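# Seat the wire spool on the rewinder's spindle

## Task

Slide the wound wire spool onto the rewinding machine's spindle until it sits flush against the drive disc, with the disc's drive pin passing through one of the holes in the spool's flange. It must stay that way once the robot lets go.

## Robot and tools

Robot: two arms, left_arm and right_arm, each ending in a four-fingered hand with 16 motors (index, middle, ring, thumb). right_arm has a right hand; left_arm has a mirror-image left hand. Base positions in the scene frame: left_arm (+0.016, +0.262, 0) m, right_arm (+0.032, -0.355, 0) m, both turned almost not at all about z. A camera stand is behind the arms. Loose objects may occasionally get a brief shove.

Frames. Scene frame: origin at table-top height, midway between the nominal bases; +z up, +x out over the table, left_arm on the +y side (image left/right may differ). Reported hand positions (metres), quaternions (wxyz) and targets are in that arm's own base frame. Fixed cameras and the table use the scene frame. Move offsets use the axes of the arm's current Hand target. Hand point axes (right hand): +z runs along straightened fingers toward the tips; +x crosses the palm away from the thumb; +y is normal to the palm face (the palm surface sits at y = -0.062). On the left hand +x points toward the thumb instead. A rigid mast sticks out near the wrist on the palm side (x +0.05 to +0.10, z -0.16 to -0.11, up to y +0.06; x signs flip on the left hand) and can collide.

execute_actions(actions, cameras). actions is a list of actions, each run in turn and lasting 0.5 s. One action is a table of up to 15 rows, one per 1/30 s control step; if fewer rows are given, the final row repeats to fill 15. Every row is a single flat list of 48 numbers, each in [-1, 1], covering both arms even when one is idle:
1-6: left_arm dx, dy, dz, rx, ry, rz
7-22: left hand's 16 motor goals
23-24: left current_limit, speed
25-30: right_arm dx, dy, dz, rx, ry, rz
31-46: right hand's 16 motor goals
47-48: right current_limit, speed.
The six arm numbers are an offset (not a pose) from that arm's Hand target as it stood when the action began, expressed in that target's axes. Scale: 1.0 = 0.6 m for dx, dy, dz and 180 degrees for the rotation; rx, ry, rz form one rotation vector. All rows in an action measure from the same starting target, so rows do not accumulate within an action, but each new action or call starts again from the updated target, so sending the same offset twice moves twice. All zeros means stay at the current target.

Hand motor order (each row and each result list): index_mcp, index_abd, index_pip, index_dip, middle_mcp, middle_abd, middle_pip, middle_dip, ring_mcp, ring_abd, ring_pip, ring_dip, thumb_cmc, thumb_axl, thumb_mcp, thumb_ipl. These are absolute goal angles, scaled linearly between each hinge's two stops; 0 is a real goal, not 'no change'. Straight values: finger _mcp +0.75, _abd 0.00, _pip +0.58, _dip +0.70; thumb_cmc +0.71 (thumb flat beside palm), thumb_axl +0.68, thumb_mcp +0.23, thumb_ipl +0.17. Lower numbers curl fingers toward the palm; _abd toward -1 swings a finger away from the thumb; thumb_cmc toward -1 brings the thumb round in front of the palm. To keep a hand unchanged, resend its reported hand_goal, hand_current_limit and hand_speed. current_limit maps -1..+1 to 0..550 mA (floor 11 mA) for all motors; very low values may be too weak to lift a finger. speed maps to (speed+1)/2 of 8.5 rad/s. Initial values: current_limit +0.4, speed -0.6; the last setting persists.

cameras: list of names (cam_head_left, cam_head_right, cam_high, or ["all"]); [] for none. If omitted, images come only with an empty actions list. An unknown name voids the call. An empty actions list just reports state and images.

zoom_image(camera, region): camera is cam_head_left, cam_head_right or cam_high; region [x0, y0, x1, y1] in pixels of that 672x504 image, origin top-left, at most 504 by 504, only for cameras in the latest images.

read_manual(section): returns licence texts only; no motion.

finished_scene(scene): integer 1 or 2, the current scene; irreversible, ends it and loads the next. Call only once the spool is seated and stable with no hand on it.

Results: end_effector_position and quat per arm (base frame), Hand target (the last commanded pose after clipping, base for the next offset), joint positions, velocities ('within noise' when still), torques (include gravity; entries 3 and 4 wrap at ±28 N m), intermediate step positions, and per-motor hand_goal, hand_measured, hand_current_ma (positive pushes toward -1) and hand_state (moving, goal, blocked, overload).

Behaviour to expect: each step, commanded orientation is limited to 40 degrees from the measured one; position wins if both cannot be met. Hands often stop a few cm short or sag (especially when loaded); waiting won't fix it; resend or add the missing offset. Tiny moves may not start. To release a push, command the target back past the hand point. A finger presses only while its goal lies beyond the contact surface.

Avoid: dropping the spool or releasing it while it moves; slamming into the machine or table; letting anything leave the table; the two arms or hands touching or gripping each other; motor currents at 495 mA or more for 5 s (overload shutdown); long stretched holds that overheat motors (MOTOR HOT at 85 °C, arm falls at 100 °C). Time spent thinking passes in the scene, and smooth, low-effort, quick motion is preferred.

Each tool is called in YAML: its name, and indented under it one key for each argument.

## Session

execute_actions:
  actions: []
  cameras: ["all"]

Scene clock: 0.00 s.
left_arm: end_effector_position=(+0.3580, +0.2676, +0.3565) hand_goal=(+0.754, +0.000, +0.576, +0.696, +0.754, +0.000, +0.576, +0.696, +0.754, +0.000, +0.576, +0.696, +0.714, +0.678, +0.226, +0.168) hand_measured=(+0.754, +0.000, +0.576, +0.696, +0.754, +0.000, +0.576, +0.696, +0.754, +0.000, +0.576, +0.696, +0.714, +0.678, +0.226, +0.168) hand_current_ma=(+0, +0, +0, +0, +0, +0, +0, +0, +0, +0, +0, +0, +0, +0, +0, +0) hand_state=(goal, goal, goal, goal, goal, goal, goal, goal, goal, goal, goal, goal, goal, goal, goal, goal) hand_current_limit=0.40 hand_speed=-0.60 end_effector_quat_wxyz=(+0.492, +0.353, +0.792, -0.080) | right_arm: end_effector_position=(+0.3180, +0.0187, +0.2682) hand_goal=(+0.754, +0.000, +0.576, +0.696, +0.754, +0.000, +0.576, +0.696, +0.754, +0.000, +0.576, +0.696, +0.714, +0.678, +0.226, +0.168) hand_measured=(+0.754, +0.000, +0.576, +0.696, +0.754, +0.000, +0.576, +0.696, +0.754, +0.000, +0.576, +0.696, +0.714, +0.678, +0.226, +0.168) hand_current_ma=(+0, +0, +0, +0, +0, +0, +0, +0, +0, +0, +0, +0, +0, +0, +0, +0) hand_state=(goal, goal, goal, goal, goal, goal, goal, goal, goal, goal, goal, goal, goal, goal, goal, goal) hand_current_limit=0.40 hand_speed=-0.60 end_effector_quat_wxyz=(+0.645, +0.008, +0.737, +0.201)
Joint positions: left_arm=[0.983 1.204 1.229 -1.584 1.043 0.243] | right_arm=[-0.543 0.774 0.228 0.417 -0.83 -1.353]
Joint velocities: within noise
Joint torques (N m): no reading
Heat: left arm: hottest elbow 37 °C; right arm: hottest elbow 37 °C.
Hand target: left_arm +0.3601, +0.2707, +0.3709; +0.494, +0.360, +0.789, -0.066 | right_arm +0.3217, +0.0165, +0.2815; +0.655, +0.000, +0.730, +0.195

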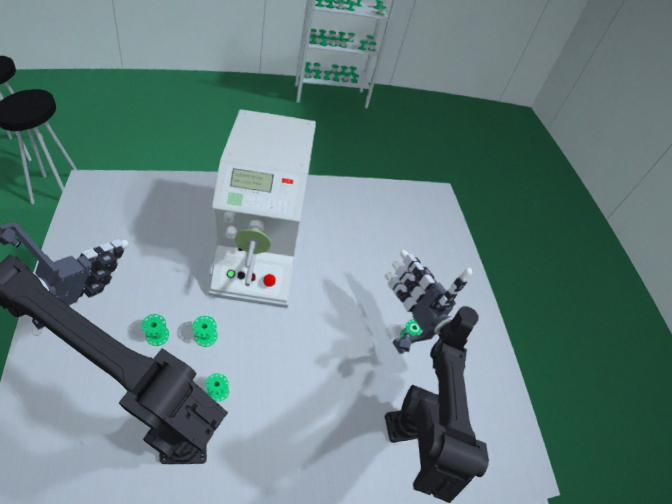

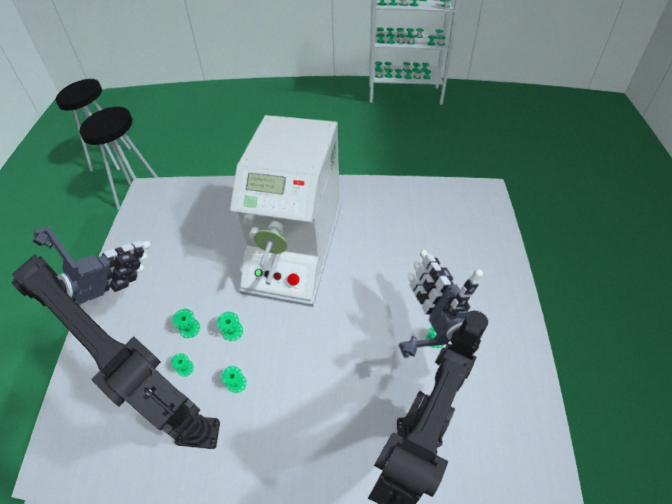

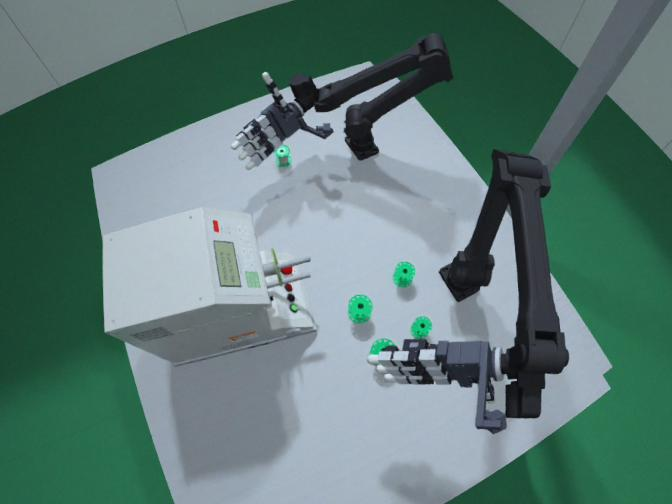

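zoom_image:
  camera: "cam_high"
  region: [340, 255, 440, 365]

zoom_image:
  camera: "cam_high"
  region: [255, 125, 325, 185]

zoom_image:
  camera: "cam_head_left"
  region: [130, 300, 240, 410]

zoom_image:
  camera: "cam_head_right"
  region: [160, 300, 260, 400]

zoom_image:
  camera: "cam_head_right"
  region: [395, 300, 475, 370]

Scaled by 4.582.

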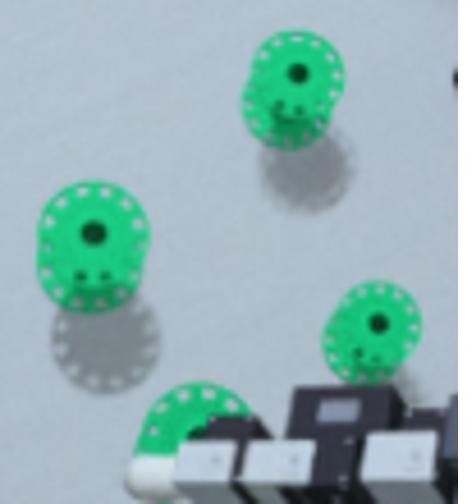

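Scaled by 7.200.

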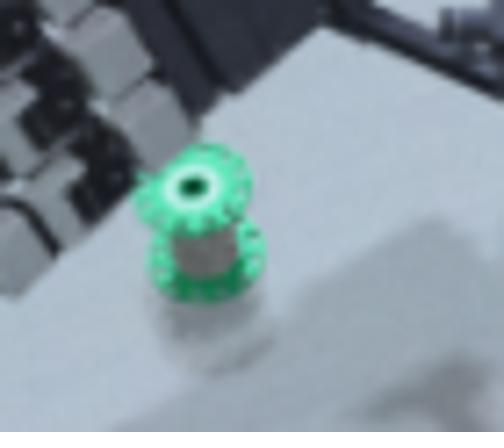

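Scaled by 4.582.

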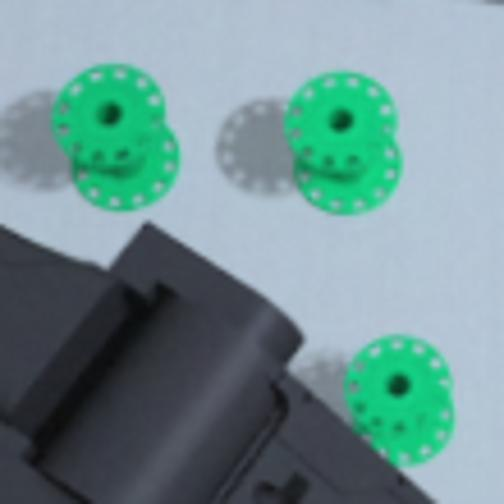

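Scaled by 5.040.

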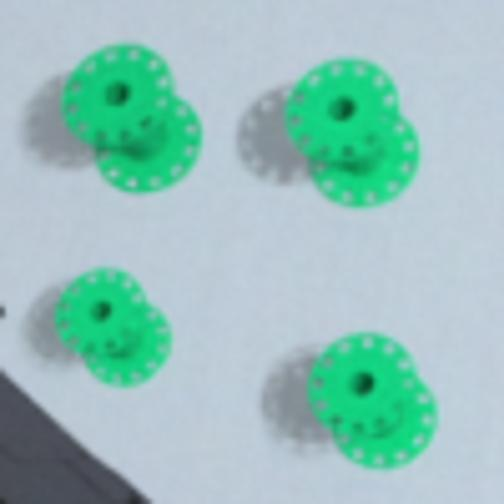

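Scaled by 6.300.

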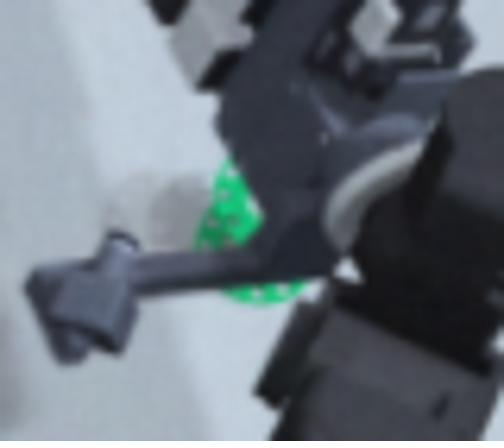

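zoom_image:
  camera: "cam_high"
  region: [250, 235, 330, 305]

zoom_image:
  camera: "cam_head_left"
  region: [205, 205, 305, 305]

zoom_image:
  camera: "cam_head_right"
  region: [225, 205, 325, 305]

zoom_image:
  camera: "cam_head_left"
  region: [375, 300, 445, 360]

Scaled by 6.300.

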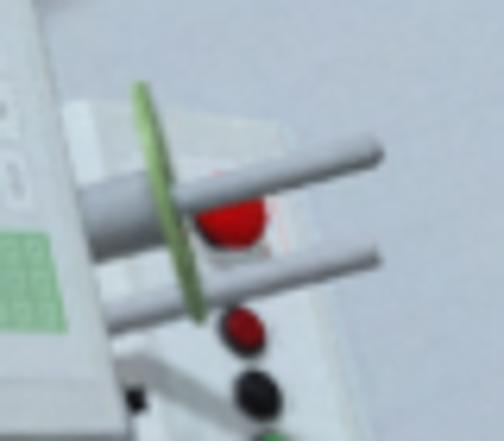

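Scaled by 5.040.

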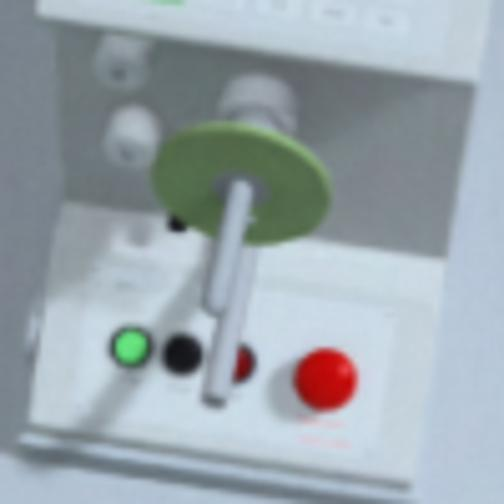

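Scaled by 5.040.

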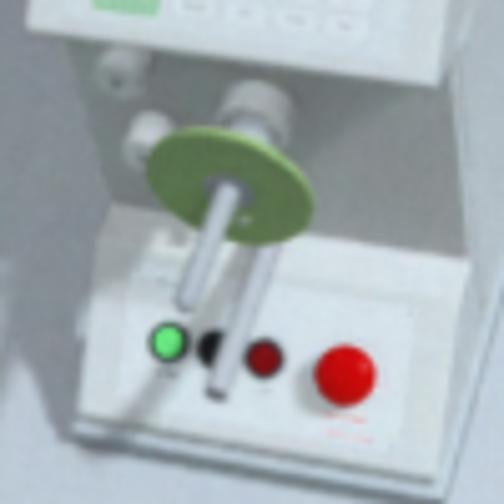

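Scaled by 7.200.

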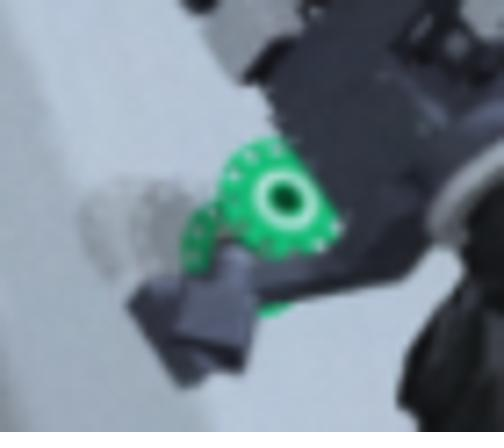

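zoom_image:
  camera: "cam_high"
  region: [290, 248, 318, 272]

zoom_image:
  camera: "cam_head_left"
  region: [236, 236, 264, 274]

zoom_image:
  camera: "cam_head_right"
  region: [250, 234, 280, 272]

zoom_image:
  camera: "cam_high"
  region: [262, 240, 292, 292]

Scaled by 18.000.

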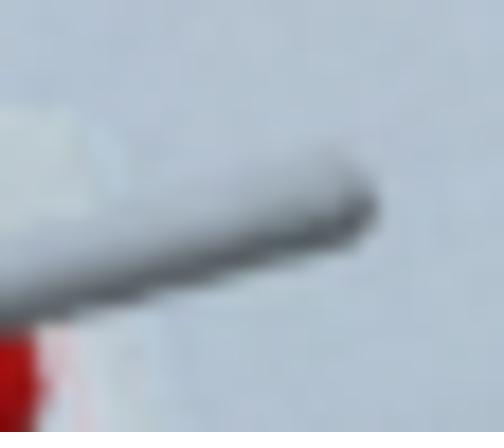

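Scaled by 13.263.

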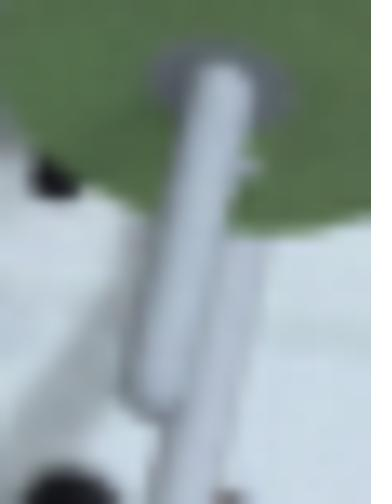

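Scaled by 13.263.

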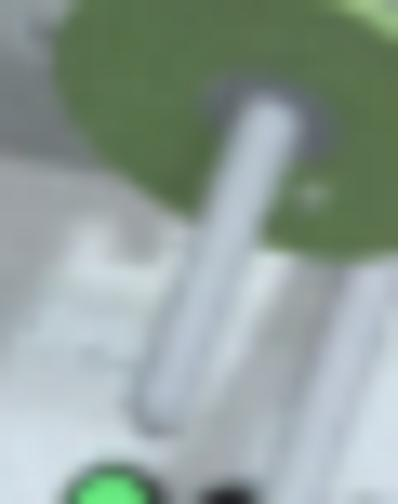

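Scaled by 9.692.

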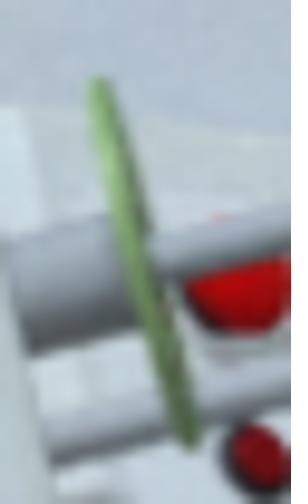

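zoom_image:
  camera: "cam_high"
  region: [220, 60, 340, 190]

zoom_image:
  camera: "cam_head_left"
  region: [370, 240, 490, 360]

zoom_image:
  camera: "cam_head_right"
  region: [390, 240, 500, 360]

Scaled by 3.877.

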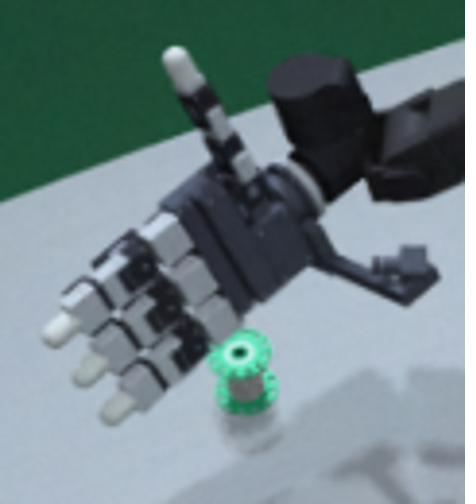

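Scaled by 4.200.

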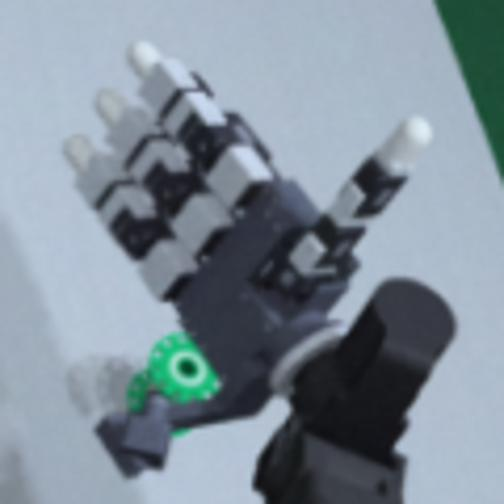

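Scaled by 4.200.

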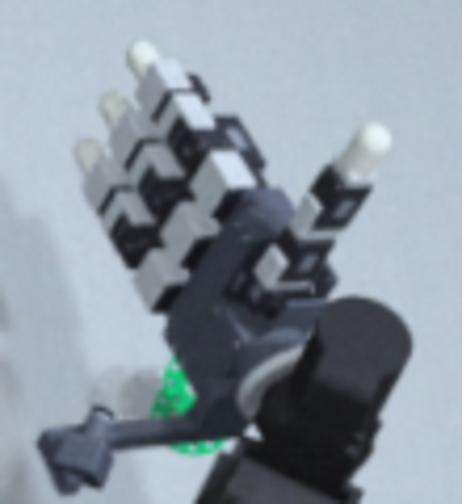

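execute_actions:
  actions: []
  cameras: ["all"]

Scene clock: 9.27 s.
left_arm: end_effector_position=(+0.3580, +0.2676, +0.3565) hand_goal=(+0.754, +0.000, +0.576, +0.696, +0.754, +0.000, +0.576, +0.696, +0.754, +0.000, +0.576, +0.696, +0.714, +0.678, +0.226, +0.168) hand_measured=(+0.754, +0.000, +0.576, +0.696, +0.754, +0.000, +0.576, +0.696, +0.754, +0.000, +0.576, +0.696, +0.714, +0.678, +0.226, +0.168) hand_current_ma=(-3, +2, +3, +0, -3, +2, +3, +0, -3, +2, +3, +0, +1, -3, -1, -1) hand_state=(goal, goal, goal, goal, goal, goal, goal, goal, goal, goal, goal, goal, goal, goal, goal, goal) hand_current_limit=0.40 hand_speed=-0.60 end_effector_quat_wxyz=(+0.492, +0.353, +0.792, -0.080) | right_arm: end_effector_position=(+0.3180, +0.0187, +0.2682) hand_goal=(+0.754, +0.000, +0.576, +0.696, +0.754, +0.000, +0.576, +0.696, +0.754, +0.000, +0.576, +0.696, +0.714, +0.678, +0.226, +0.168) hand_measured=(+0.754, -0.002, +0.576, +0.696, +0.754, -0.002, +0.576, +0.696, +0.754, -0.002, +0.576, +0.696, +0.716, +0.678, +0.226, +0.168) hand_current_ma=(+0, +0, +0, +0, +0, +0, +0, +0, +0, +0, +0, +0, +0, +0, +0, +0) hand_state=(goal, goal, goal, goal, goal, goal, goal, goal, goal, goal, goal, goal, goal, goal, goal, goal) hand_current_limit=0.40 hand_speed=-0.60 end_effector_quat_wxyz=(+0.645, +0.008, +0.737, +0.201)
Joint positions: left_arm=[0.983 1.204 1.229 -1.584 1.043 0.243] | right_arm=[-0.543 0.774 0.228 0.417 -0.83 -1.353]
Joint velocities: within noise
Joint torques (N m): left_arm=[-0.67 -6.65 12.82 0.53 1.12 0.16] | right_arm=[-0.91 -3.19 10.11 1.81 -0.2 0.17]
Heat: left arm: hottest elbow 38 °C; right arm: hottest elbow 38 °C.
Hand target: left_arm +0.3601, +0.2707, +0.3709; +0.494, +0.360, +0.789, -0.066 | right_arm +0.3217, +0.0165, +0.2815; +0.655, +0.000, +0.730, +0.195

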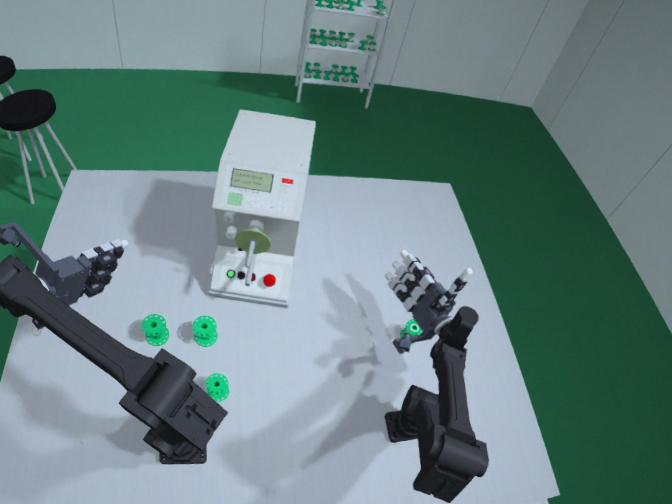

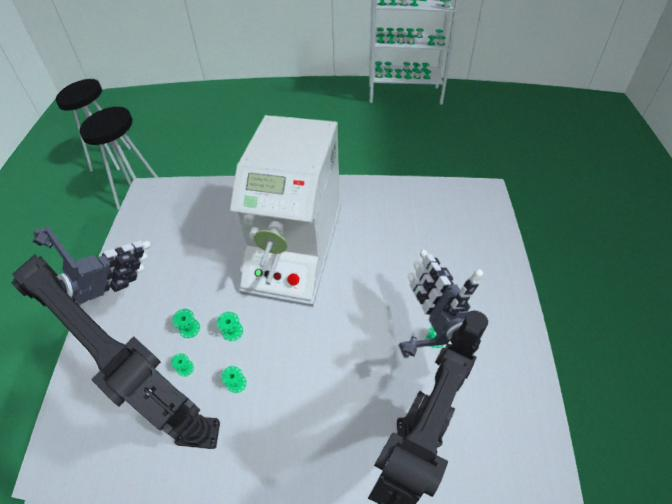

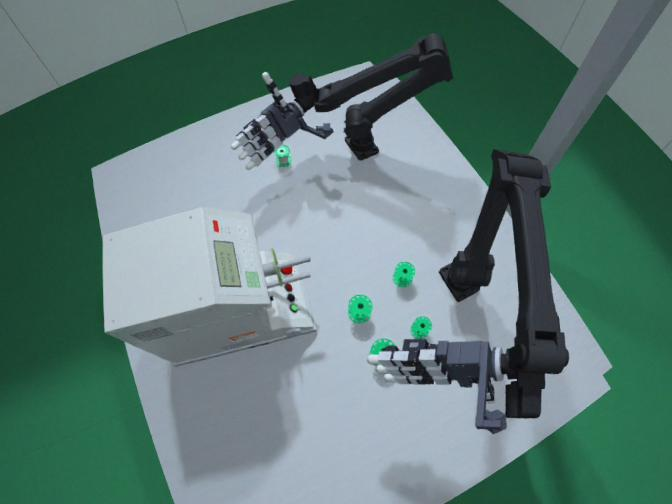

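execute_actions:
  actions:
    - [[0,0,0,0,0,0,0.754,0,0.576,0.696,0.754,0,0.576,0.696,0.754,0,0.576,0.696,0.714,0.678,0.226,0.168,0.4,-0.6,-0.03,-0.006,0.011,0.016,0.044,0.053,0.754,0,0.576,0.696,0.754,0,0.576,0.696,0.754,0,0.576,0.696,0.714,0.678,0.226,0.168,0.4,-0.6],[0,0,0,0,0,0,0.754,0,0.576,0.696,0.754,0,0.576,0.696,0.754,0,0.576,0.696,0.714,0.678,0.226,0.168,0.4,-0.6,-0.0953,-0.02,0.0328,0.048,0.1314,0.158,0.754,0,0.576,0.696,0.754,0,0.576,0.696,0.754,0,0.576,0.696,0.714,0.678,0.226,0.168,0.4,-0.6]]
    - [[0,0,0,0,0,0,0.754,0,0.576,0.696,0.754,0,0.576,0.696,0.754,0,0.576,0.696,0.714,0.678,0.226,0.168,0.4,-0.6,0,0,0,0.016,0.044,0.053,0.754,0,0.576,0.696,0.754,0,0.576,0.696,0.754,0,0.576,0.696,0.714,0.678,0.226,0.168,0.4,-0.6],[0,0,0,0,0,0,0.754,0,0.576,0.696,0.754,0,0.576,0.696,0.754,0,0.576,0.696,0.714,0.678,0.226,0.168,0.4,-0.6,0,0,0,0.048,0.1314,0.158,0.754,0,0.576,0.696,0.754,0,0.576,0.696,0.754,0,0.576,0.696,0.714,0.678,0.226,0.168,0.4,-0.6]]
    - [[0,0,0,0,0,0,0.754,0,0.576,0.696,0.754,0,0.576,0.696,0.754,0,0.576,0.696,0.714,0.678,0.226,0.168,0.4,-0.6,0,0,0,-0.015,0.03,0.05,0.754,0,0.576,0.696,0.754,0,0.576,0.696,0.754,0,0.576,0.696,0.714,0.678,0.226,0.168,0.4,-0.6],[0,0,0,0,0,0,0.754,0,0.576,0.696,0.754,0,0.576,0.696,0.754,0,0.576,0.696,0.714,0.678,0.226,0.168,0.4,-0.6,0,0,0,-0.0435,0.0842,0.1458,0.754,0,0.576,0.696,0.754,0,0.576,0.696,0.754,0,0.576,0.696,0.714,0.678,0.226,0.168,0.4,-0.6]]

Scene clock: 24.10 s.
left_arm: end_effector_position=(+0.3580, +0.2676, +0.3565) hand_goal=(+0.754, +0.000, +0.576, +0.696, +0.754, +0.000, +0.576, +0.696, +0.754, +0.000, +0.576, +0.696, +0.714, +0.678, +0.226, +0.168) hand_measured=(+0.754, +0.000, +0.576, +0.696, +0.754, +0.000, +0.576, +0.696, +0.754, +0.000, +0.576, +0.696, +0.714, +0.678, +0.226, +0.168) hand_current_ma=(-3, +2, +3, +0, -3, +2, +3, +0, -3, +2, +3, +0, +1, -3, -1, -1) hand_state=(goal, goal, goal, goal, goal, goal, goal, goal, goal, goal, goal, goal, goal, goal, goal, goal) hand_current_limit=0.40 hand_speed=-0.60 end_effector_quat_wxyz=(+0.492, +0.353, +0.792, -0.080) | right_arm: end_effector_position=(+0.3413, +0.0057, +0.3082) hand_goal=(+0.754, +0.000, +0.576, +0.696, +0.754, +0.000, +0.576, +0.696, +0.754, +0.000, +0.576, +0.696, +0.714, +0.678, +0.226, +0.168) hand_measured=(+0.760, +0.000, +0.576, +0.696, +0.760, +0.000, +0.576, +0.696, +0.762, +0.000, +0.576, +0.696, +0.720, +0.678, +0.224, +0.168) hand_current_ma=(+5, +0, +0, +0, +5, +0, +0, +0, +6, +0, +0, +0, +4, +0, +0, +0) hand_state=(goal, goal, goal, goal, goal, goal, goal, goal, goal, goal, goal, goal, goal, goal, goal, goal) hand_current_limit=0.40 hand_speed=-0.60 end_effector_quat_wxyz=(-0.043, +0.477, +0.738, +0.476)
Joint positions: left_arm=[0.983 1.204 1.229 -1.584 1.043 0.243] | right_arm=[-0.528 0.946 0.826 -1.52 -0.995 -0.989]
Joint torques (N m): left_arm=[-0.5 -7 12.82 0.54 1.08 0.16] | right_arm=[-1.85 -3.72 11.97 -0.09 -0.95 0.14]
Heat: left arm: hottest elbow 40 °C; right arm: hottest elbow 39 °C.
Hand target: left_arm +0.3601, +0.2707, +0.3709; +0.494, +0.360, +0.789, -0.066 | right_arm +0.3516, -0.0036, +0.3315; -0.026, +0.477, +0.738, +0.477
Off the commanded pose: left_arm 0.015 m, 2 deg | right_arm 0.027 m, 2 deg.
Step readings (end_effector_position of left_arm | right_arm):
0: (+0.3580, +0.2676, +0.3565) | (+0.3180, +0.0187, +0.2682)
1: (+0.3580, +0.2676, +0.3565) | (+0.3180, +0.0186, +0.2680)
2: (+0.3580, +0.2676, +0.3565) | (+0.3184, +0.0183, +0.2671)
4: (+0.3580, +0.2676, +0.3565) | (+0.3209, +0.0158, +0.2671)
8: (+0.3580, +0.2676, +0.3565) | (+0.3277, +0.0088, +0.2787)
15: (+0.3580, +0.2676, +0.3565) | (+0.3374, -0.0006, +0.3033)
16: (+0.3580, +0.2676, +0.3565) | (+0.3382, -0.0014, +0.3047)
17: (+0.3580, +0.2676, +0.3565) | (+0.3389, -0.0019, +0.3056)
19: (+0.3580, +0.2676, +0.3565) | (+0.3382, -0.0011, +0.3055)
23: (+0.3580, +0.2676, +0.3565) | (+0.3357, +0.0032, +0.3020)
30: (+0.3580, +0.2676, +0.3565) | (+0.3430, -0.0018, +0.3040)
31: (+0.3580, +0.2676, +0.3565) | (+0.3438, -0.0022, +0.3044)
32: (+0.3580, +0.2676, +0.3565) | (+0.3441, -0.0012, +0.3061)
34: (+0.3580, +0.2676, +0.3565) | (+0.3433, +0.0036, +0.3141)
38: (+0.3580, +0.2676, +0.3565) | (+0.3427, +0.0067, +0.3128)
45: (+0.3580, +0.2676, +0.3565) | (+0.3411, +0.0061, +0.3050)

execute_actions:
  actions:
    - [[0,0,0,0,0,0,0.754,0,0.576,0.696,0.754,0,0.576,0.696,0.754,0,0.576,0.696,0.714,0.678,0.226,0.168,0.4,-0.6,0,0,0,-0.015,0.03,0.05,0.712,-0.17,-0.518,0.391,0.712,0.17,-0.518,0.391,0.754,0,0.576,0.696,-0.686,0.678,0.35,-0.211,0.2,-0.75],[0,0,0,0,0,0,0.754,0,0.576,0.696,0.754,0,0.576,0.696,0.754,0,0.576,0.696,0.714,0.678,0.226,0.168,0.4,-0.6,0,0,0,-0.0435,0.0842,0.1458,0.712,-0.17,-0.518,0.391,0.712,0.17,-0.518,0.391,0.754,0,0.576,0.696,-0.686,0.678,0.35,-0.211,0.2,-0.75]]
    - [[0,0,0,0,0,0,0.754,0,0.576,0.696,0.754,0,0.576,0.696,0.754,0,0.576,0.696,0.714,0.678,0.226,0.168,0.4,-0.6,0,0,0,-0.015,0.03,0.05,0.712,-0.17,-0.518,0.391,0.712,0.17,-0.518,0.391,0.754,0,0.576,0.696,-0.686,0.678,0.35,-0.211,0.2,-0.75],[0,0,0,0,0,0,0.754,0,0.576,0.696,0.754,0,0.576,0.696,0.754,0,0.576,0.696,0.714,0.678,0.226,0.168,0.4,-0.6,0,0,0,-0.0435,0.0842,0.1458,0.712,-0.17,-0.518,0.391,0.712,0.17,-0.518,0.391,0.754,0,0.576,0.696,-0.686,0.678,0.35,-0.211,0.2,-0.75]]
    - [[0,0,0,0,0,0,0.754,0,0.576,0.696,0.754,0,0.576,0.696,0.754,0,0.576,0.696,0.714,0.678,0.226,0.168,0.4,-0.6,0,0,0,0,0,0.06,0.712,-0.17,-0.518,0.391,0.712,0.17,-0.518,0.391,0.754,0,0.576,0.696,-0.686,0.678,0.35,-0.211,0.2,-0.75],[0,0,0,0,0,0,0.754,0,0.576,0.696,0.754,0,0.576,0.696,0.754,0,0.576,0.696,0.714,0.678,0.226,0.168,0.4,-0.6,0,0,0,0,0,0.1667,0.712,-0.17,-0.518,0.391,0.712,0.17,-0.518,0.391,0.754,0,0.576,0.696,-0.686,0.678,0.35,-0.211,0.2,-0.75]]
    - [[0,0,0,0,0,0,0.754,0,0.576,0.696,0.754,0,0.576,0.696,0.754,0,0.576,0.696,0.714,0.678,0.226,0.168,0.4,-0.6,0,0,0,0,0,0.06,0.712,-0.17,-0.518,0.391,0.712,0.17,-0.518,0.391,0.754,0,0.576,0.696,-0.686,0.678,0.35,-0.211,0.2,-0.75],[0,0,0,0,0,0,0.754,0,0.576,0.696,0.754,0,0.576,0.696,0.754,0,0.576,0.696,0.714,0.678,0.226,0.168,0.4,-0.6,0,0,0,0,0,0.1667,0.712,-0.17,-0.518,0.391,0.712,0.17,-0.518,0.391,0.754,0,0.576,0.696,-0.686,0.678,0.35,-0.211,0.2,-0.75]]
    - [[0,0,0,0,0,0,0.754,0,0.576,0.696,0.754,0,0.576,0.696,0.754,0,0.576,0.696,0.714,0.678,0.226,0.168,0.4,-0.6,0,0,0,-0.03,0,0.06,0.712,-0.17,-0.518,0.391,0.712,0.17,-0.518,0.391,0.754,0,0.576,0.696,-0.686,0.678,0.35,-0.211,0.2,-0.75],[0,0,0,0,0,0,0.754,0,0.576,0.696,0.754,0,0.576,0.696,0.754,0,0.576,0.696,0.714,0.678,0.226,0.168,0.4,-0.6,0,0,0,-0.083,0,0.1667,0.712,-0.17,-0.518,0.391,0.712,0.17,-0.518,0.391,0.754,0,0.576,0.696,-0.686,0.678,0.35,-0.211,0.2,-0.75]]
  cameras: ["all"]

Scene clock: 29.63 s.
left_arm: end_effector_position=(+0.3580, +0.2676, +0.3565) hand_goal=(+0.754, +0.000, +0.576, +0.696, +0.754, +0.000, +0.576, +0.696, +0.754, +0.000, +0.576, +0.696, +0.714, +0.678, +0.226, +0.168) hand_measured=(+0.754, +0.000, +0.576, +0.696, +0.754, +0.000, +0.576, +0.696, +0.754, +0.000, +0.576, +0.696, +0.714, +0.678, +0.226, +0.168) hand_current_ma=(-3, +2, +3, +0, -3, +2, +3, +0, -3, +2, +3, +0, +1, -3, -1, -1) hand_state=(goal, goal, goal, goal, goal, goal, goal, goal, goal, goal, goal, goal, goal, goal, goal, goal) hand_current_limit=0.40 hand_speed=-0.60 end_effector_quat_wxyz=(+0.492, +0.353, +0.792, -0.080) | right_arm: end_effector_position=(+0.3422, -0.0016, +0.3095) hand_goal=(+0.712, -0.170, -0.518, +0.392, +0.712, +0.170, -0.518, +0.392, +0.754, +0.000, +0.576, +0.696, -0.686, +0.678, +0.350, -0.210) hand_measured=(+0.706, -0.166, -0.516, +0.394, +0.706, +0.170, -0.516, +0.394, +0.744, +0.002, +0.576, +0.696, -0.684, +0.678, +0.348, -0.208) hand_current_ma=(-4, +1, +1, +1, -4, +0, +1, +1, -9, +1, +0, +0, +1, +0, -2, +2) hand_state=(goal, goal, goal, goal, goal, goal, goal, goal, goal, goal, goal, goal, goal, goal, goal, goal) hand_current_limit=0.20 hand_speed=-0.75 end_effector_quat_wxyz=(-0.631, +0.739, -0.198, +0.129)
Joint positions: left_arm=[0.983 1.204 1.229 -1.584 1.043 0.243] | right_arm=[-0.478 1.231 1.191 -1.619 -1.399 1.542]
Joint torques (N m): left_arm=[-0.97 -6.65 12.71 0.44 1.1 0.19] | right_arm=[-0.62 -8.59 11.96 0.34 -0.88 0.36]
Heat: left arm: hottest elbow 40 °C; right arm: hottest elbow 40 °C.
Hand target: left_arm +0.3601, +0.2707, +0.3709; +0.494, +0.360, +0.789, -0.066 | right_arm +0.3516, -0.0036, +0.3315; -0.587, +0.756, -0.228, +0.180
Off the commanded pose: left_arm 0.015 m, 2 deg | right_arm 0.024 m, 9 deg.
Step readings (end_effector_position of left_arm | right_arm):
0: (+0.3580, +0.2676, +0.3565) | (+0.3413, +0.0057, +0.3081)
1: (+0.3580, +0.2676, +0.3565) | (+0.3414, +0.0056, +0.3083)
2: (+0.3580, +0.2676, +0.3565) | (+0.3414, +0.0061, +0.3109)
4: (+0.3580, +0.2676, +0.3565) | (+0.3431, +0.0063, +0.3212)
8: (+0.3580, +0.2676, +0.3565) | (+0.3461, +0.0035, +0.3268)
15: (+0.3580, +0.2676, +0.3565) | (+0.3468, +0.0009, +0.3234)
16: (+0.3580, +0.2676, +0.3565) | (+0.3470, +0.0006, +0.3232)
17: (+0.3580, +0.2676, +0.3565) | (+0.3482, -0.0003, +0.3260)
19: (+0.3580, +0.2676, +0.3565) | (+0.3524, -0.0039, +0.3386)
23: (+0.3580, +0.2676, +0.3565) | (+0.3542, -0.0060, +0.3469)
30: (+0.3580, +0.2676, +0.3565) | (+0.3529, -0.0058, +0.3370)
31: (+0.3580, +0.2676, +0.3565) | (+0.3528, -0.0057, +0.3358)
32: (+0.3580, +0.2676, +0.3565) | (+0.3524, -0.0055, +0.3336)
34: (+0.3580, +0.2676, +0.3565) | (+0.3506, -0.0044, +0.3258)
38: (+0.3580, +0.2676, +0.3565) | (+0.3457, -0.0014, +0.3144)
45: (+0.3580, +0.2676, +0.3565) | (+0.3452, -0.0009, +0.3178)
46: (+0.3580, +0.2676, +0.3565) | (+0.3452, -0.0009, +0.3169)
47: (+0.3580, +0.2676, +0.3565) | (+0.3449, -0.0007, +0.3155)
49: (+0.3580, +0.2676, +0.3565) | (+0.3446, -0.0005, +0.3133)
53: (+0.3580, +0.2676, +0.3565) | (+0.3496, -0.0032, +0.3183)
60: (+0.3580, +0.2676, +0.3565) | (+0.3473, -0.0018, +0.3139)
61: (+0.3580, +0.2676, +0.3565) | (+0.3465, -0.0015, +0.3126)
62: (+0.3580, +0.2676, +0.3565) | (+0.3451, -0.0015, +0.3107)
64: (+0.3580, +0.2676, +0.3565) | (+0.3437, -0.0031, +0.3092)
68: (+0.3580, +0.2676, +0.3565) | (+0.3517, -0.0089, +0.3143)
75: (+0.3580, +0.2676, +0.3565) | (+0.3470, -0.0053, +0.3099)

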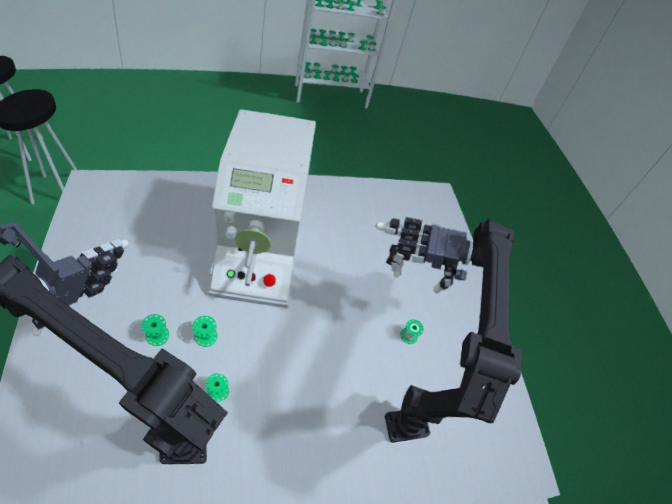

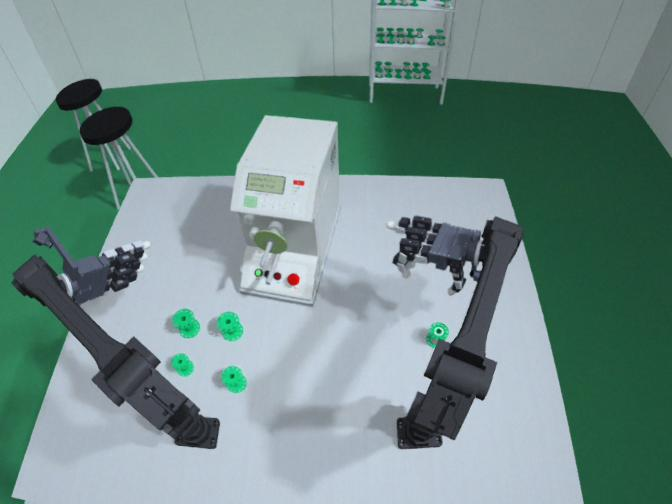

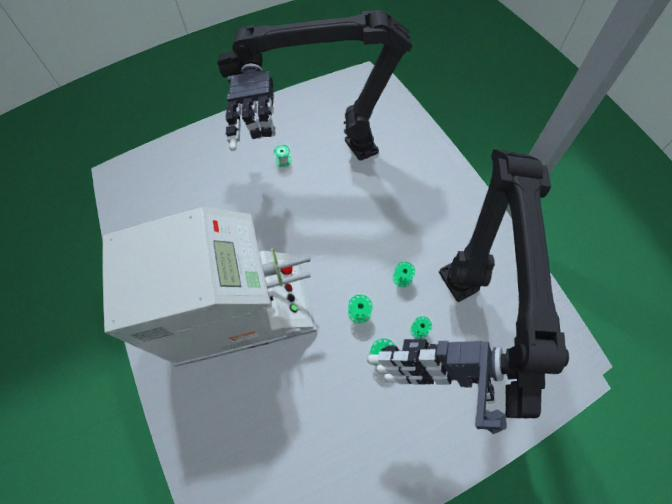

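zoom_image:
  camera: "cam_head_left"
  region: [365, 210, 485, 350]

zoom_image:
  camera: "cam_high"
  region: [210, 60, 310, 180]

zoom_image:
  camera: "cam_head_right"
  region: [375, 210, 495, 350]

Scaled by 3.600.

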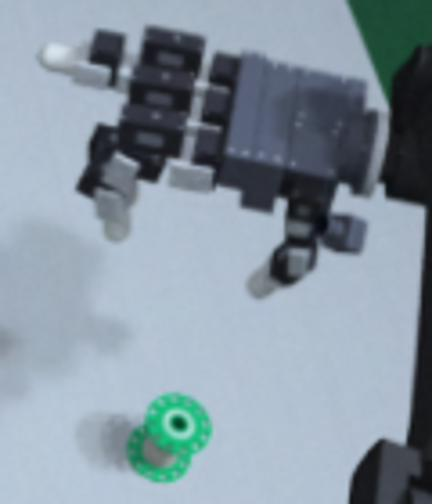

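Scaled by 4.200.

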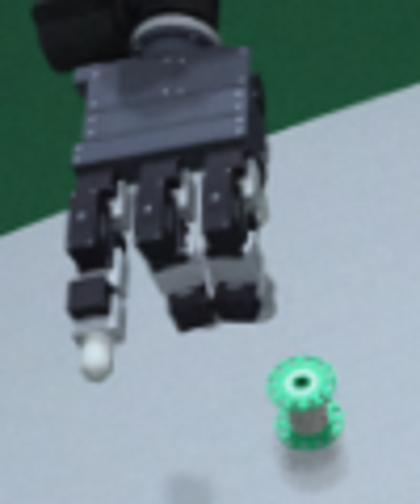

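Scaled by 3.600.

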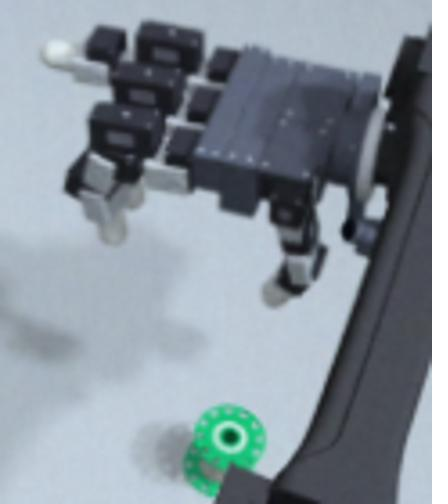

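execute_actions:
  actions:
    - [[0,0,0,0,0,0,0.754,0,0.576,0.696,0.754,0,0.576,0.696,0.754,0,0.576,0.696,0.714,0.678,0.226,0.168,0.4,-0.6,0.0033,0.044,-0.023,0,0,0,0.712,-0.17,-0.518,0.391,0.712,0.17,-0.518,0.391,0.754,0,0.576,0.696,-0.686,0.678,0.35,-0.211,0.2,-0.75],[0,0,0,0,0,0,0.754,0,0.576,0.696,0.754,0,0.576,0.696,0.754,0,0.576,0.696,0.714,0.678,0.226,0.168,0.4,-0.6,0.0066,0.089,-0.046,0,0,0,0.712,-0.17,-0.518,0.391,0.712,0.17,-0.518,0.391,0.754,0,0.576,0.696,-0.686,0.678,0.35,-0.211,0.2,-0.75]]
    - [[0,0,0,0,0,0,0.754,0,0.576,0.696,0.754,0,0.576,0.696,0.754,0,0.576,0.696,0.714,0.678,0.226,0.168,0.4,-0.6,0.0033,0.044,-0.023,0,0,0,0.712,-0.17,-0.518,0.391,0.712,0.17,-0.518,0.391,0.754,0,0.576,0.696,-0.686,0.678,0.35,-0.211,0.2,-0.75],[0,0,0,0,0,0,0.754,0,0.576,0.696,0.754,0,0.576,0.696,0.754,0,0.576,0.696,0.714,0.678,0.226,0.168,0.4,-0.6,0.0066,0.089,-0.046,0,0,0,0.712,-0.17,-0.518,0.391,0.712,0.17,-0.518,0.391,0.754,0,0.576,0.696,-0.686,0.678,0.35,-0.211,0.2,-0.75]]
  cameras: ["all"]

zoom_image:
  camera: "cam_head_left"
  region: [375, 250, 475, 370]

zoom_image:
  camera: "cam_high"
  region: [225, 80, 325, 180]

zoom_image:
  camera: "cam_head_right"
  region: [390, 250, 490, 370]

Scene clock: 34.67 s.
left_arm: end_effector_position=(+0.3580, +0.2676, +0.3565) hand_goal=(+0.754, +0.000, +0.576, +0.696, +0.754, +0.000, +0.576, +0.696, +0.754, +0.000, +0.576, +0.696, +0.714, +0.678, +0.226, +0.168) hand_measured=(+0.754, +0.000, +0.576, +0.696, +0.754, +0.000, +0.576, +0.696, +0.754, +0.000, +0.576, +0.696, +0.714, +0.678, +0.226, +0.168) hand_current_ma=(-3, +2, +3, +0, -3, +2, +3, +0, -3, +2, +3, +0, +1, -3, -1, -1) hand_state=(goal, goal, goal, goal, goal, goal, goal, goal, goal, goal, goal, goal, goal, goal, goal, goal) hand_current_limit=0.40 hand_speed=-0.60 end_effector_quat_wxyz=(+0.492, +0.353, +0.792, -0.080) | right_arm: end_effector_position=(+0.3119, -0.0707, +0.2398) hand_goal=(+0.712, -0.170, -0.518, +0.392, +0.712, +0.170, -0.518, +0.392, +0.754, +0.000, +0.576, +0.696, -0.686, +0.678, +0.350, -0.210) hand_measured=(+0.706, -0.168, -0.516, +0.394, +0.706, +0.170, -0.516, +0.394, +0.744, +0.002, +0.576, +0.696, -0.684, +0.678, +0.348, -0.208) hand_current_ma=(-5, +1, +1, +1, -5, +0, +1, +1, -10, +1, +0, +0, +1, +0, -2, +1) hand_state=(goal, goal, goal, goal, goal, goal, goal, goal, goal, goal, goal, goal, goal, goal, goal, goal) hand_current_limit=0.20 hand_speed=-0.75 end_effector_quat_wxyz=(-0.583, +0.755, -0.239, +0.181)
Joint positions: left_arm=[0.983 1.204 1.229 -1.584 1.043 0.243] | right_arm=[-0.688 1.251 1.055 -1.669 -1.301 1.27]
Joint torques (N m): left_arm=[-0.85 -6.95 12.74 0.47 1.07 0.18] | right_arm=[-0.97 -8.06 8.39 -0.4 -0.85 -0.05]
Heat: left arm: hottest elbow 41 °C; right arm: hottest elbow 41 °C.
Hand target: left_arm +0.3601, +0.2707, +0.3709; +0.494, +0.360, +0.789, -0.066 | right_arm +0.3142, -0.0747, +0.2415; -0.587, +0.756, -0.228, +0.180
Off the commanded pose: left_arm 0.015 m, 2 deg | right_arm 0.005 m, 1 deg.
joint sent to its limit (right arm) — joint 4 (wrist pitch), lower limit. The joint targets still meet the commanded pose.
Step readings (end_effector_position of left_arm | right_arm):
0: (+0.3580, +0.2676, +0.3565) | (+0.3421, -0.0016, +0.3095)
1: (+0.3580, +0.2676, +0.3565) | (+0.3422, -0.0017, +0.3093)
2: (+0.3580, +0.2676, +0.3565) | (+0.3431, -0.0039, +0.3079)
4: (+0.3580, +0.2676, +0.3565) | (+0.3448, -0.0117, +0.3039)
8: (+0.3580, +0.2676, +0.3565) | (+0.3397, -0.0310, +0.2935)
15: (+0.3580, +0.2676, +0.3565) | (+0.3363, -0.0406, +0.2854)
16: (+0.3580, +0.2676, +0.3565) | (+0.3361, -0.0406, +0.2852)
17: (+0.3580, +0.2676, +0.3565) | (+0.3355, -0.0415, +0.2843)
19: (+0.3580, +0.2676, +0.3565) | (+0.3309, -0.0447, +0.2780)
23: (+0.3580, +0.2676, +0.3565) | (+0.3152, -0.0598, +0.2564)
30: (+0.3580, +0.2676, +0.3565) | (+0.3111, -0.0700, +0.2426)

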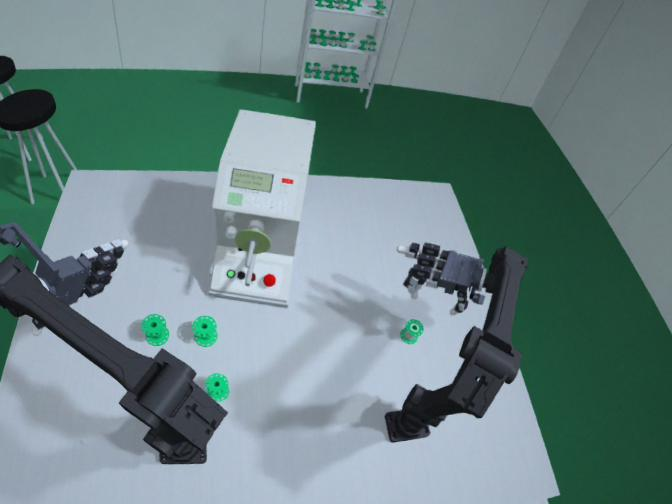

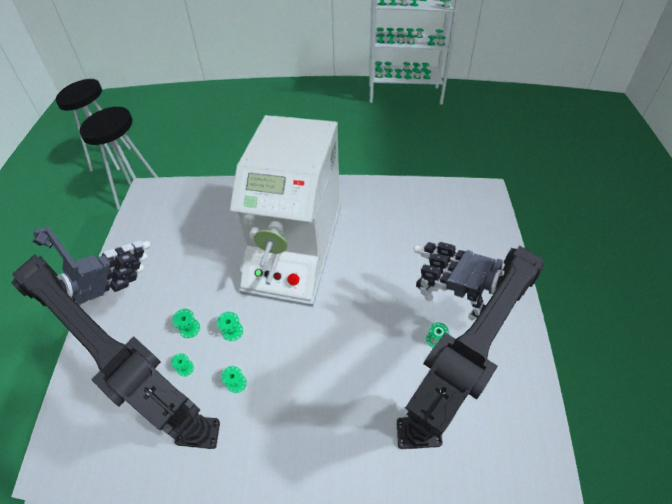

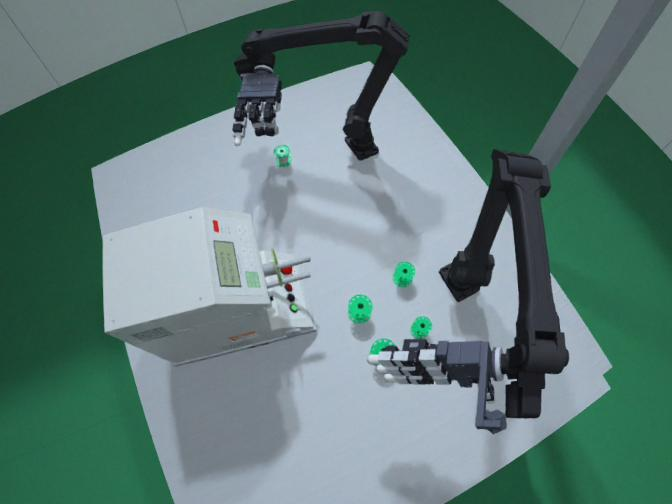

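Scaled by 4.200.

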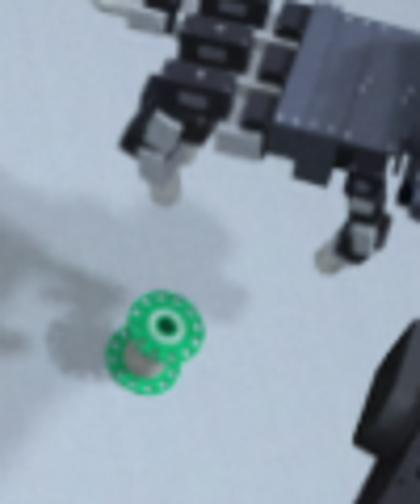

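Scaled by 5.040.

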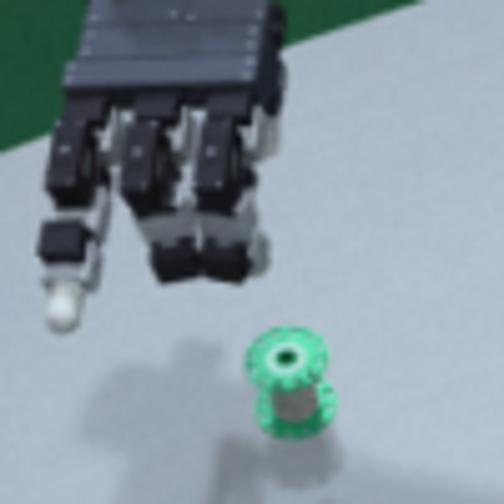

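Scaled by 4.200.

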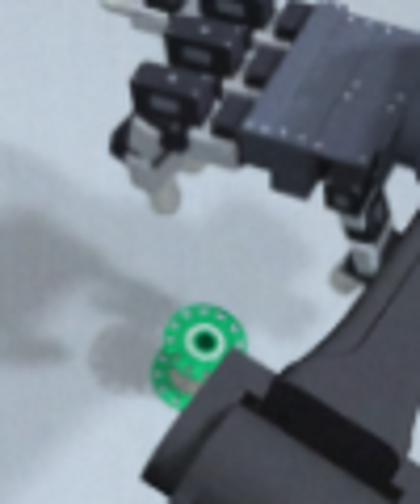

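execute_actions:
  actions:
    - [[0,0,0,0,0,0,0.754,0,0.576,0.696,0.754,0,0.576,0.696,0.754,0,0.576,0.696,0.714,0.678,0.226,0.168,0.4,-0.6,-0.008,0.065,0.016,0,0,0,0.712,-0.17,-0.518,0.391,0.712,0.17,-0.518,0.391,0.754,0,0.576,0.696,-0.686,0.678,0.35,-0.211,0.2,-0.75],[0,0,0,0,0,0,0.754,0,0.576,0.696,0.754,0,0.576,0.696,0.754,0,0.576,0.696,0.714,0.678,0.226,0.168,0.4,-0.6,-0.0163,0.1295,0.0325,0,0,0,0.712,-0.17,-0.518,0.391,0.712,0.17,-0.518,0.391,0.754,0,0.576,0.696,-0.686,0.678,0.35,-0.211,0.2,-0.75]]
  cameras: ["cam_head_left","cam_high","cam_head_right"]

zoom_image:
  camera: "cam_head_left"
  region: [375, 260, 475, 360]

zoom_image:
  camera: "cam_high"
  region: [235, 90, 325, 180]

zoom_image:
  camera: "cam_head_right"
  region: [390, 260, 490, 360]

Scene clock: 39.13 s.
left_arm: end_effector_position=(+0.3580, +0.2676, +0.3565) hand_goal=(+0.754, +0.000, +0.576, +0.696, +0.754, +0.000, +0.576, +0.696, +0.754, +0.000, +0.576, +0.696, +0.714, +0.678, +0.226, +0.168) hand_measured=(+0.754, +0.000, +0.576, +0.696, +0.754, +0.000, +0.576, +0.696, +0.754, +0.000, +0.576, +0.696, +0.714, +0.678, +0.226, +0.168) hand_current_ma=(-3, +2, +3, +0, -3, +2, +3, +0, -3, +2, +3, +0, +1, -3, -1, -1) hand_state=(goal, goal, goal, goal, goal, goal, goal, goal, goal, goal, goal, goal, goal, goal, goal, goal) hand_current_limit=0.40 hand_speed=-0.60 end_effector_quat_wxyz=(+0.492, +0.353, +0.792, -0.080) | right_arm: end_effector_position=(+0.3041, -0.0663, +0.1629) hand_goal=(+0.712, -0.170, -0.518, +0.392, +0.712, +0.170, -0.518, +0.392, +0.754, +0.000, +0.576, +0.696, -0.686, +0.678, +0.350, -0.210) hand_measured=(+0.706, -0.168, -0.516, +0.394, +0.706, +0.170, -0.516, +0.394, +0.744, +0.002, +0.576, +0.696, -0.684, +0.678, +0.348, -0.208) hand_current_ma=(-5, +1, +1, +1, -5, +0, +1, +1, -11, +1, +0, +0, +0, +0, -2, +1) hand_state=(goal, goal, goal, goal, goal, goal, goal, goal, goal, goal, goal, goal, goal, goal, goal, goal) hand_current_limit=0.20 hand_speed=-0.75 end_effector_quat_wxyz=(-0.588, +0.755, -0.233, +0.172)
Joint positions: left_arm=[0.983 1.204 1.229 -1.584 1.043 0.243] | right_arm=[-0.692 1.33 0.902 -1.544 -1.297 1.171]
Joint torques (N m): left_arm=[-0.85 -7 12.55 0.42 1.09 0.17] | right_arm=[-1.38 -8.41 6.61 -0.01 -0.9 -0.02]
Heat: left arm: hottest elbow 41 °C; right arm: hottest elbow 41 °C.
Hand target: left_arm +0.3601, +0.2707, +0.3709; +0.494, +0.360, +0.789, -0.066 | right_arm +0.3062, -0.0696, +0.1614; -0.587, +0.756, -0.228, +0.180
Off the commanded pose: left_arm 0.015 m, 2 deg | right_arm 0.004 m, 1 deg.
Step readings (end_effector_position of left_arm | right_arm):
0: (+0.3580, +0.2676, +0.3565) | (+0.3119, -0.0707, +0.2398)
1: (+0.3580, +0.2676, +0.3565) | (+0.3120, -0.0707, +0.2397)
2: (+0.3580, +0.2676, +0.3565) | (+0.3120, -0.0707, +0.2385)
4: (+0.3580, +0.2676, +0.3565) | (+0.3112, -0.0700, +0.2280)
8: (+0.3580, +0.2676, +0.3565) | (+0.2997, -0.0626, +0.1863)
15: (+0.3580, +0.2676, +0.3565) | (+0.3024, -0.0651, +0.1634)

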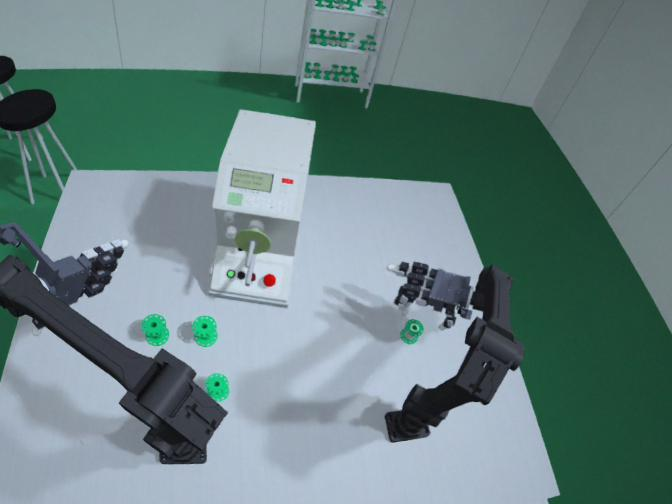

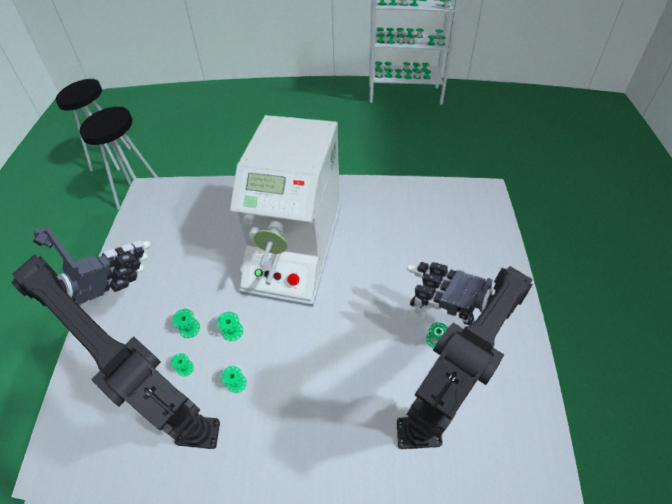

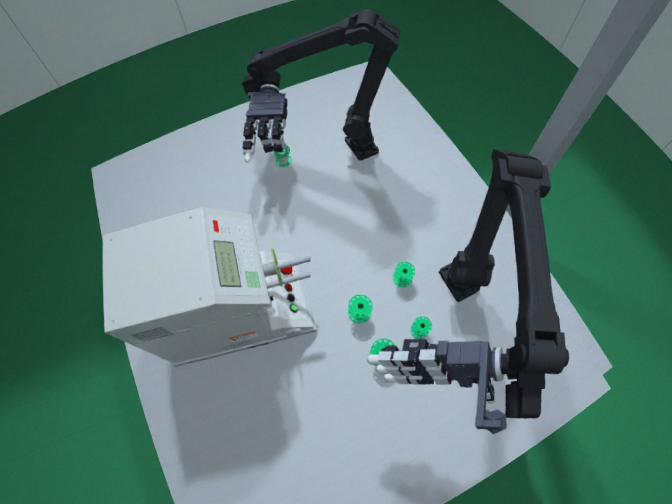

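Scaled by 5.040.

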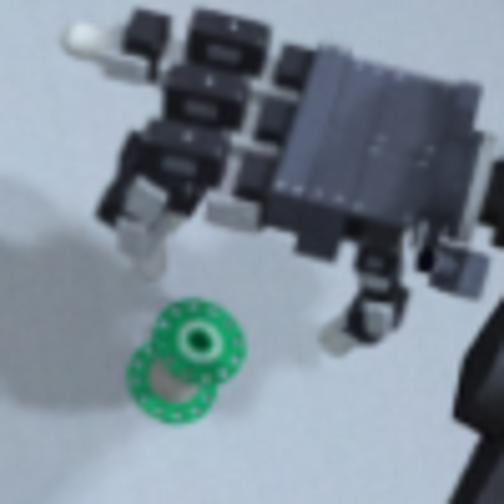

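Scaled by 5.600.

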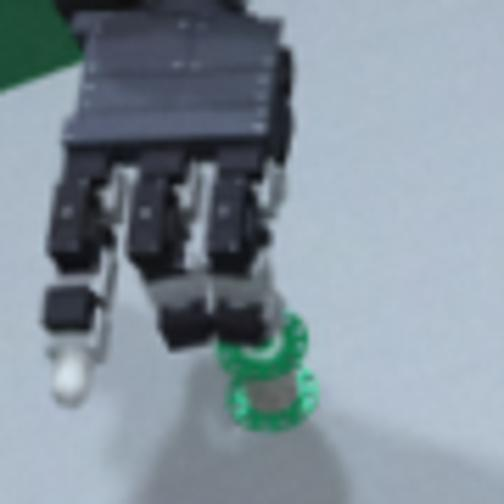

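Scaled by 5.040.

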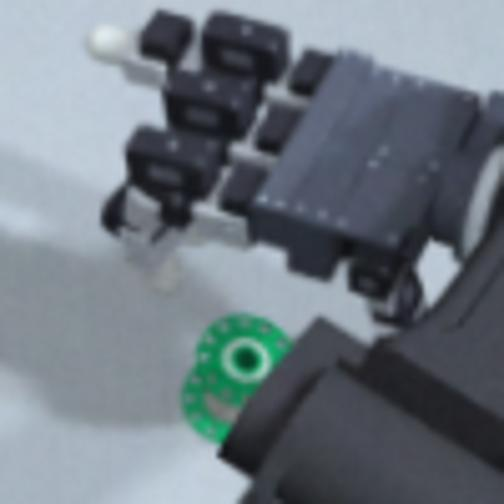

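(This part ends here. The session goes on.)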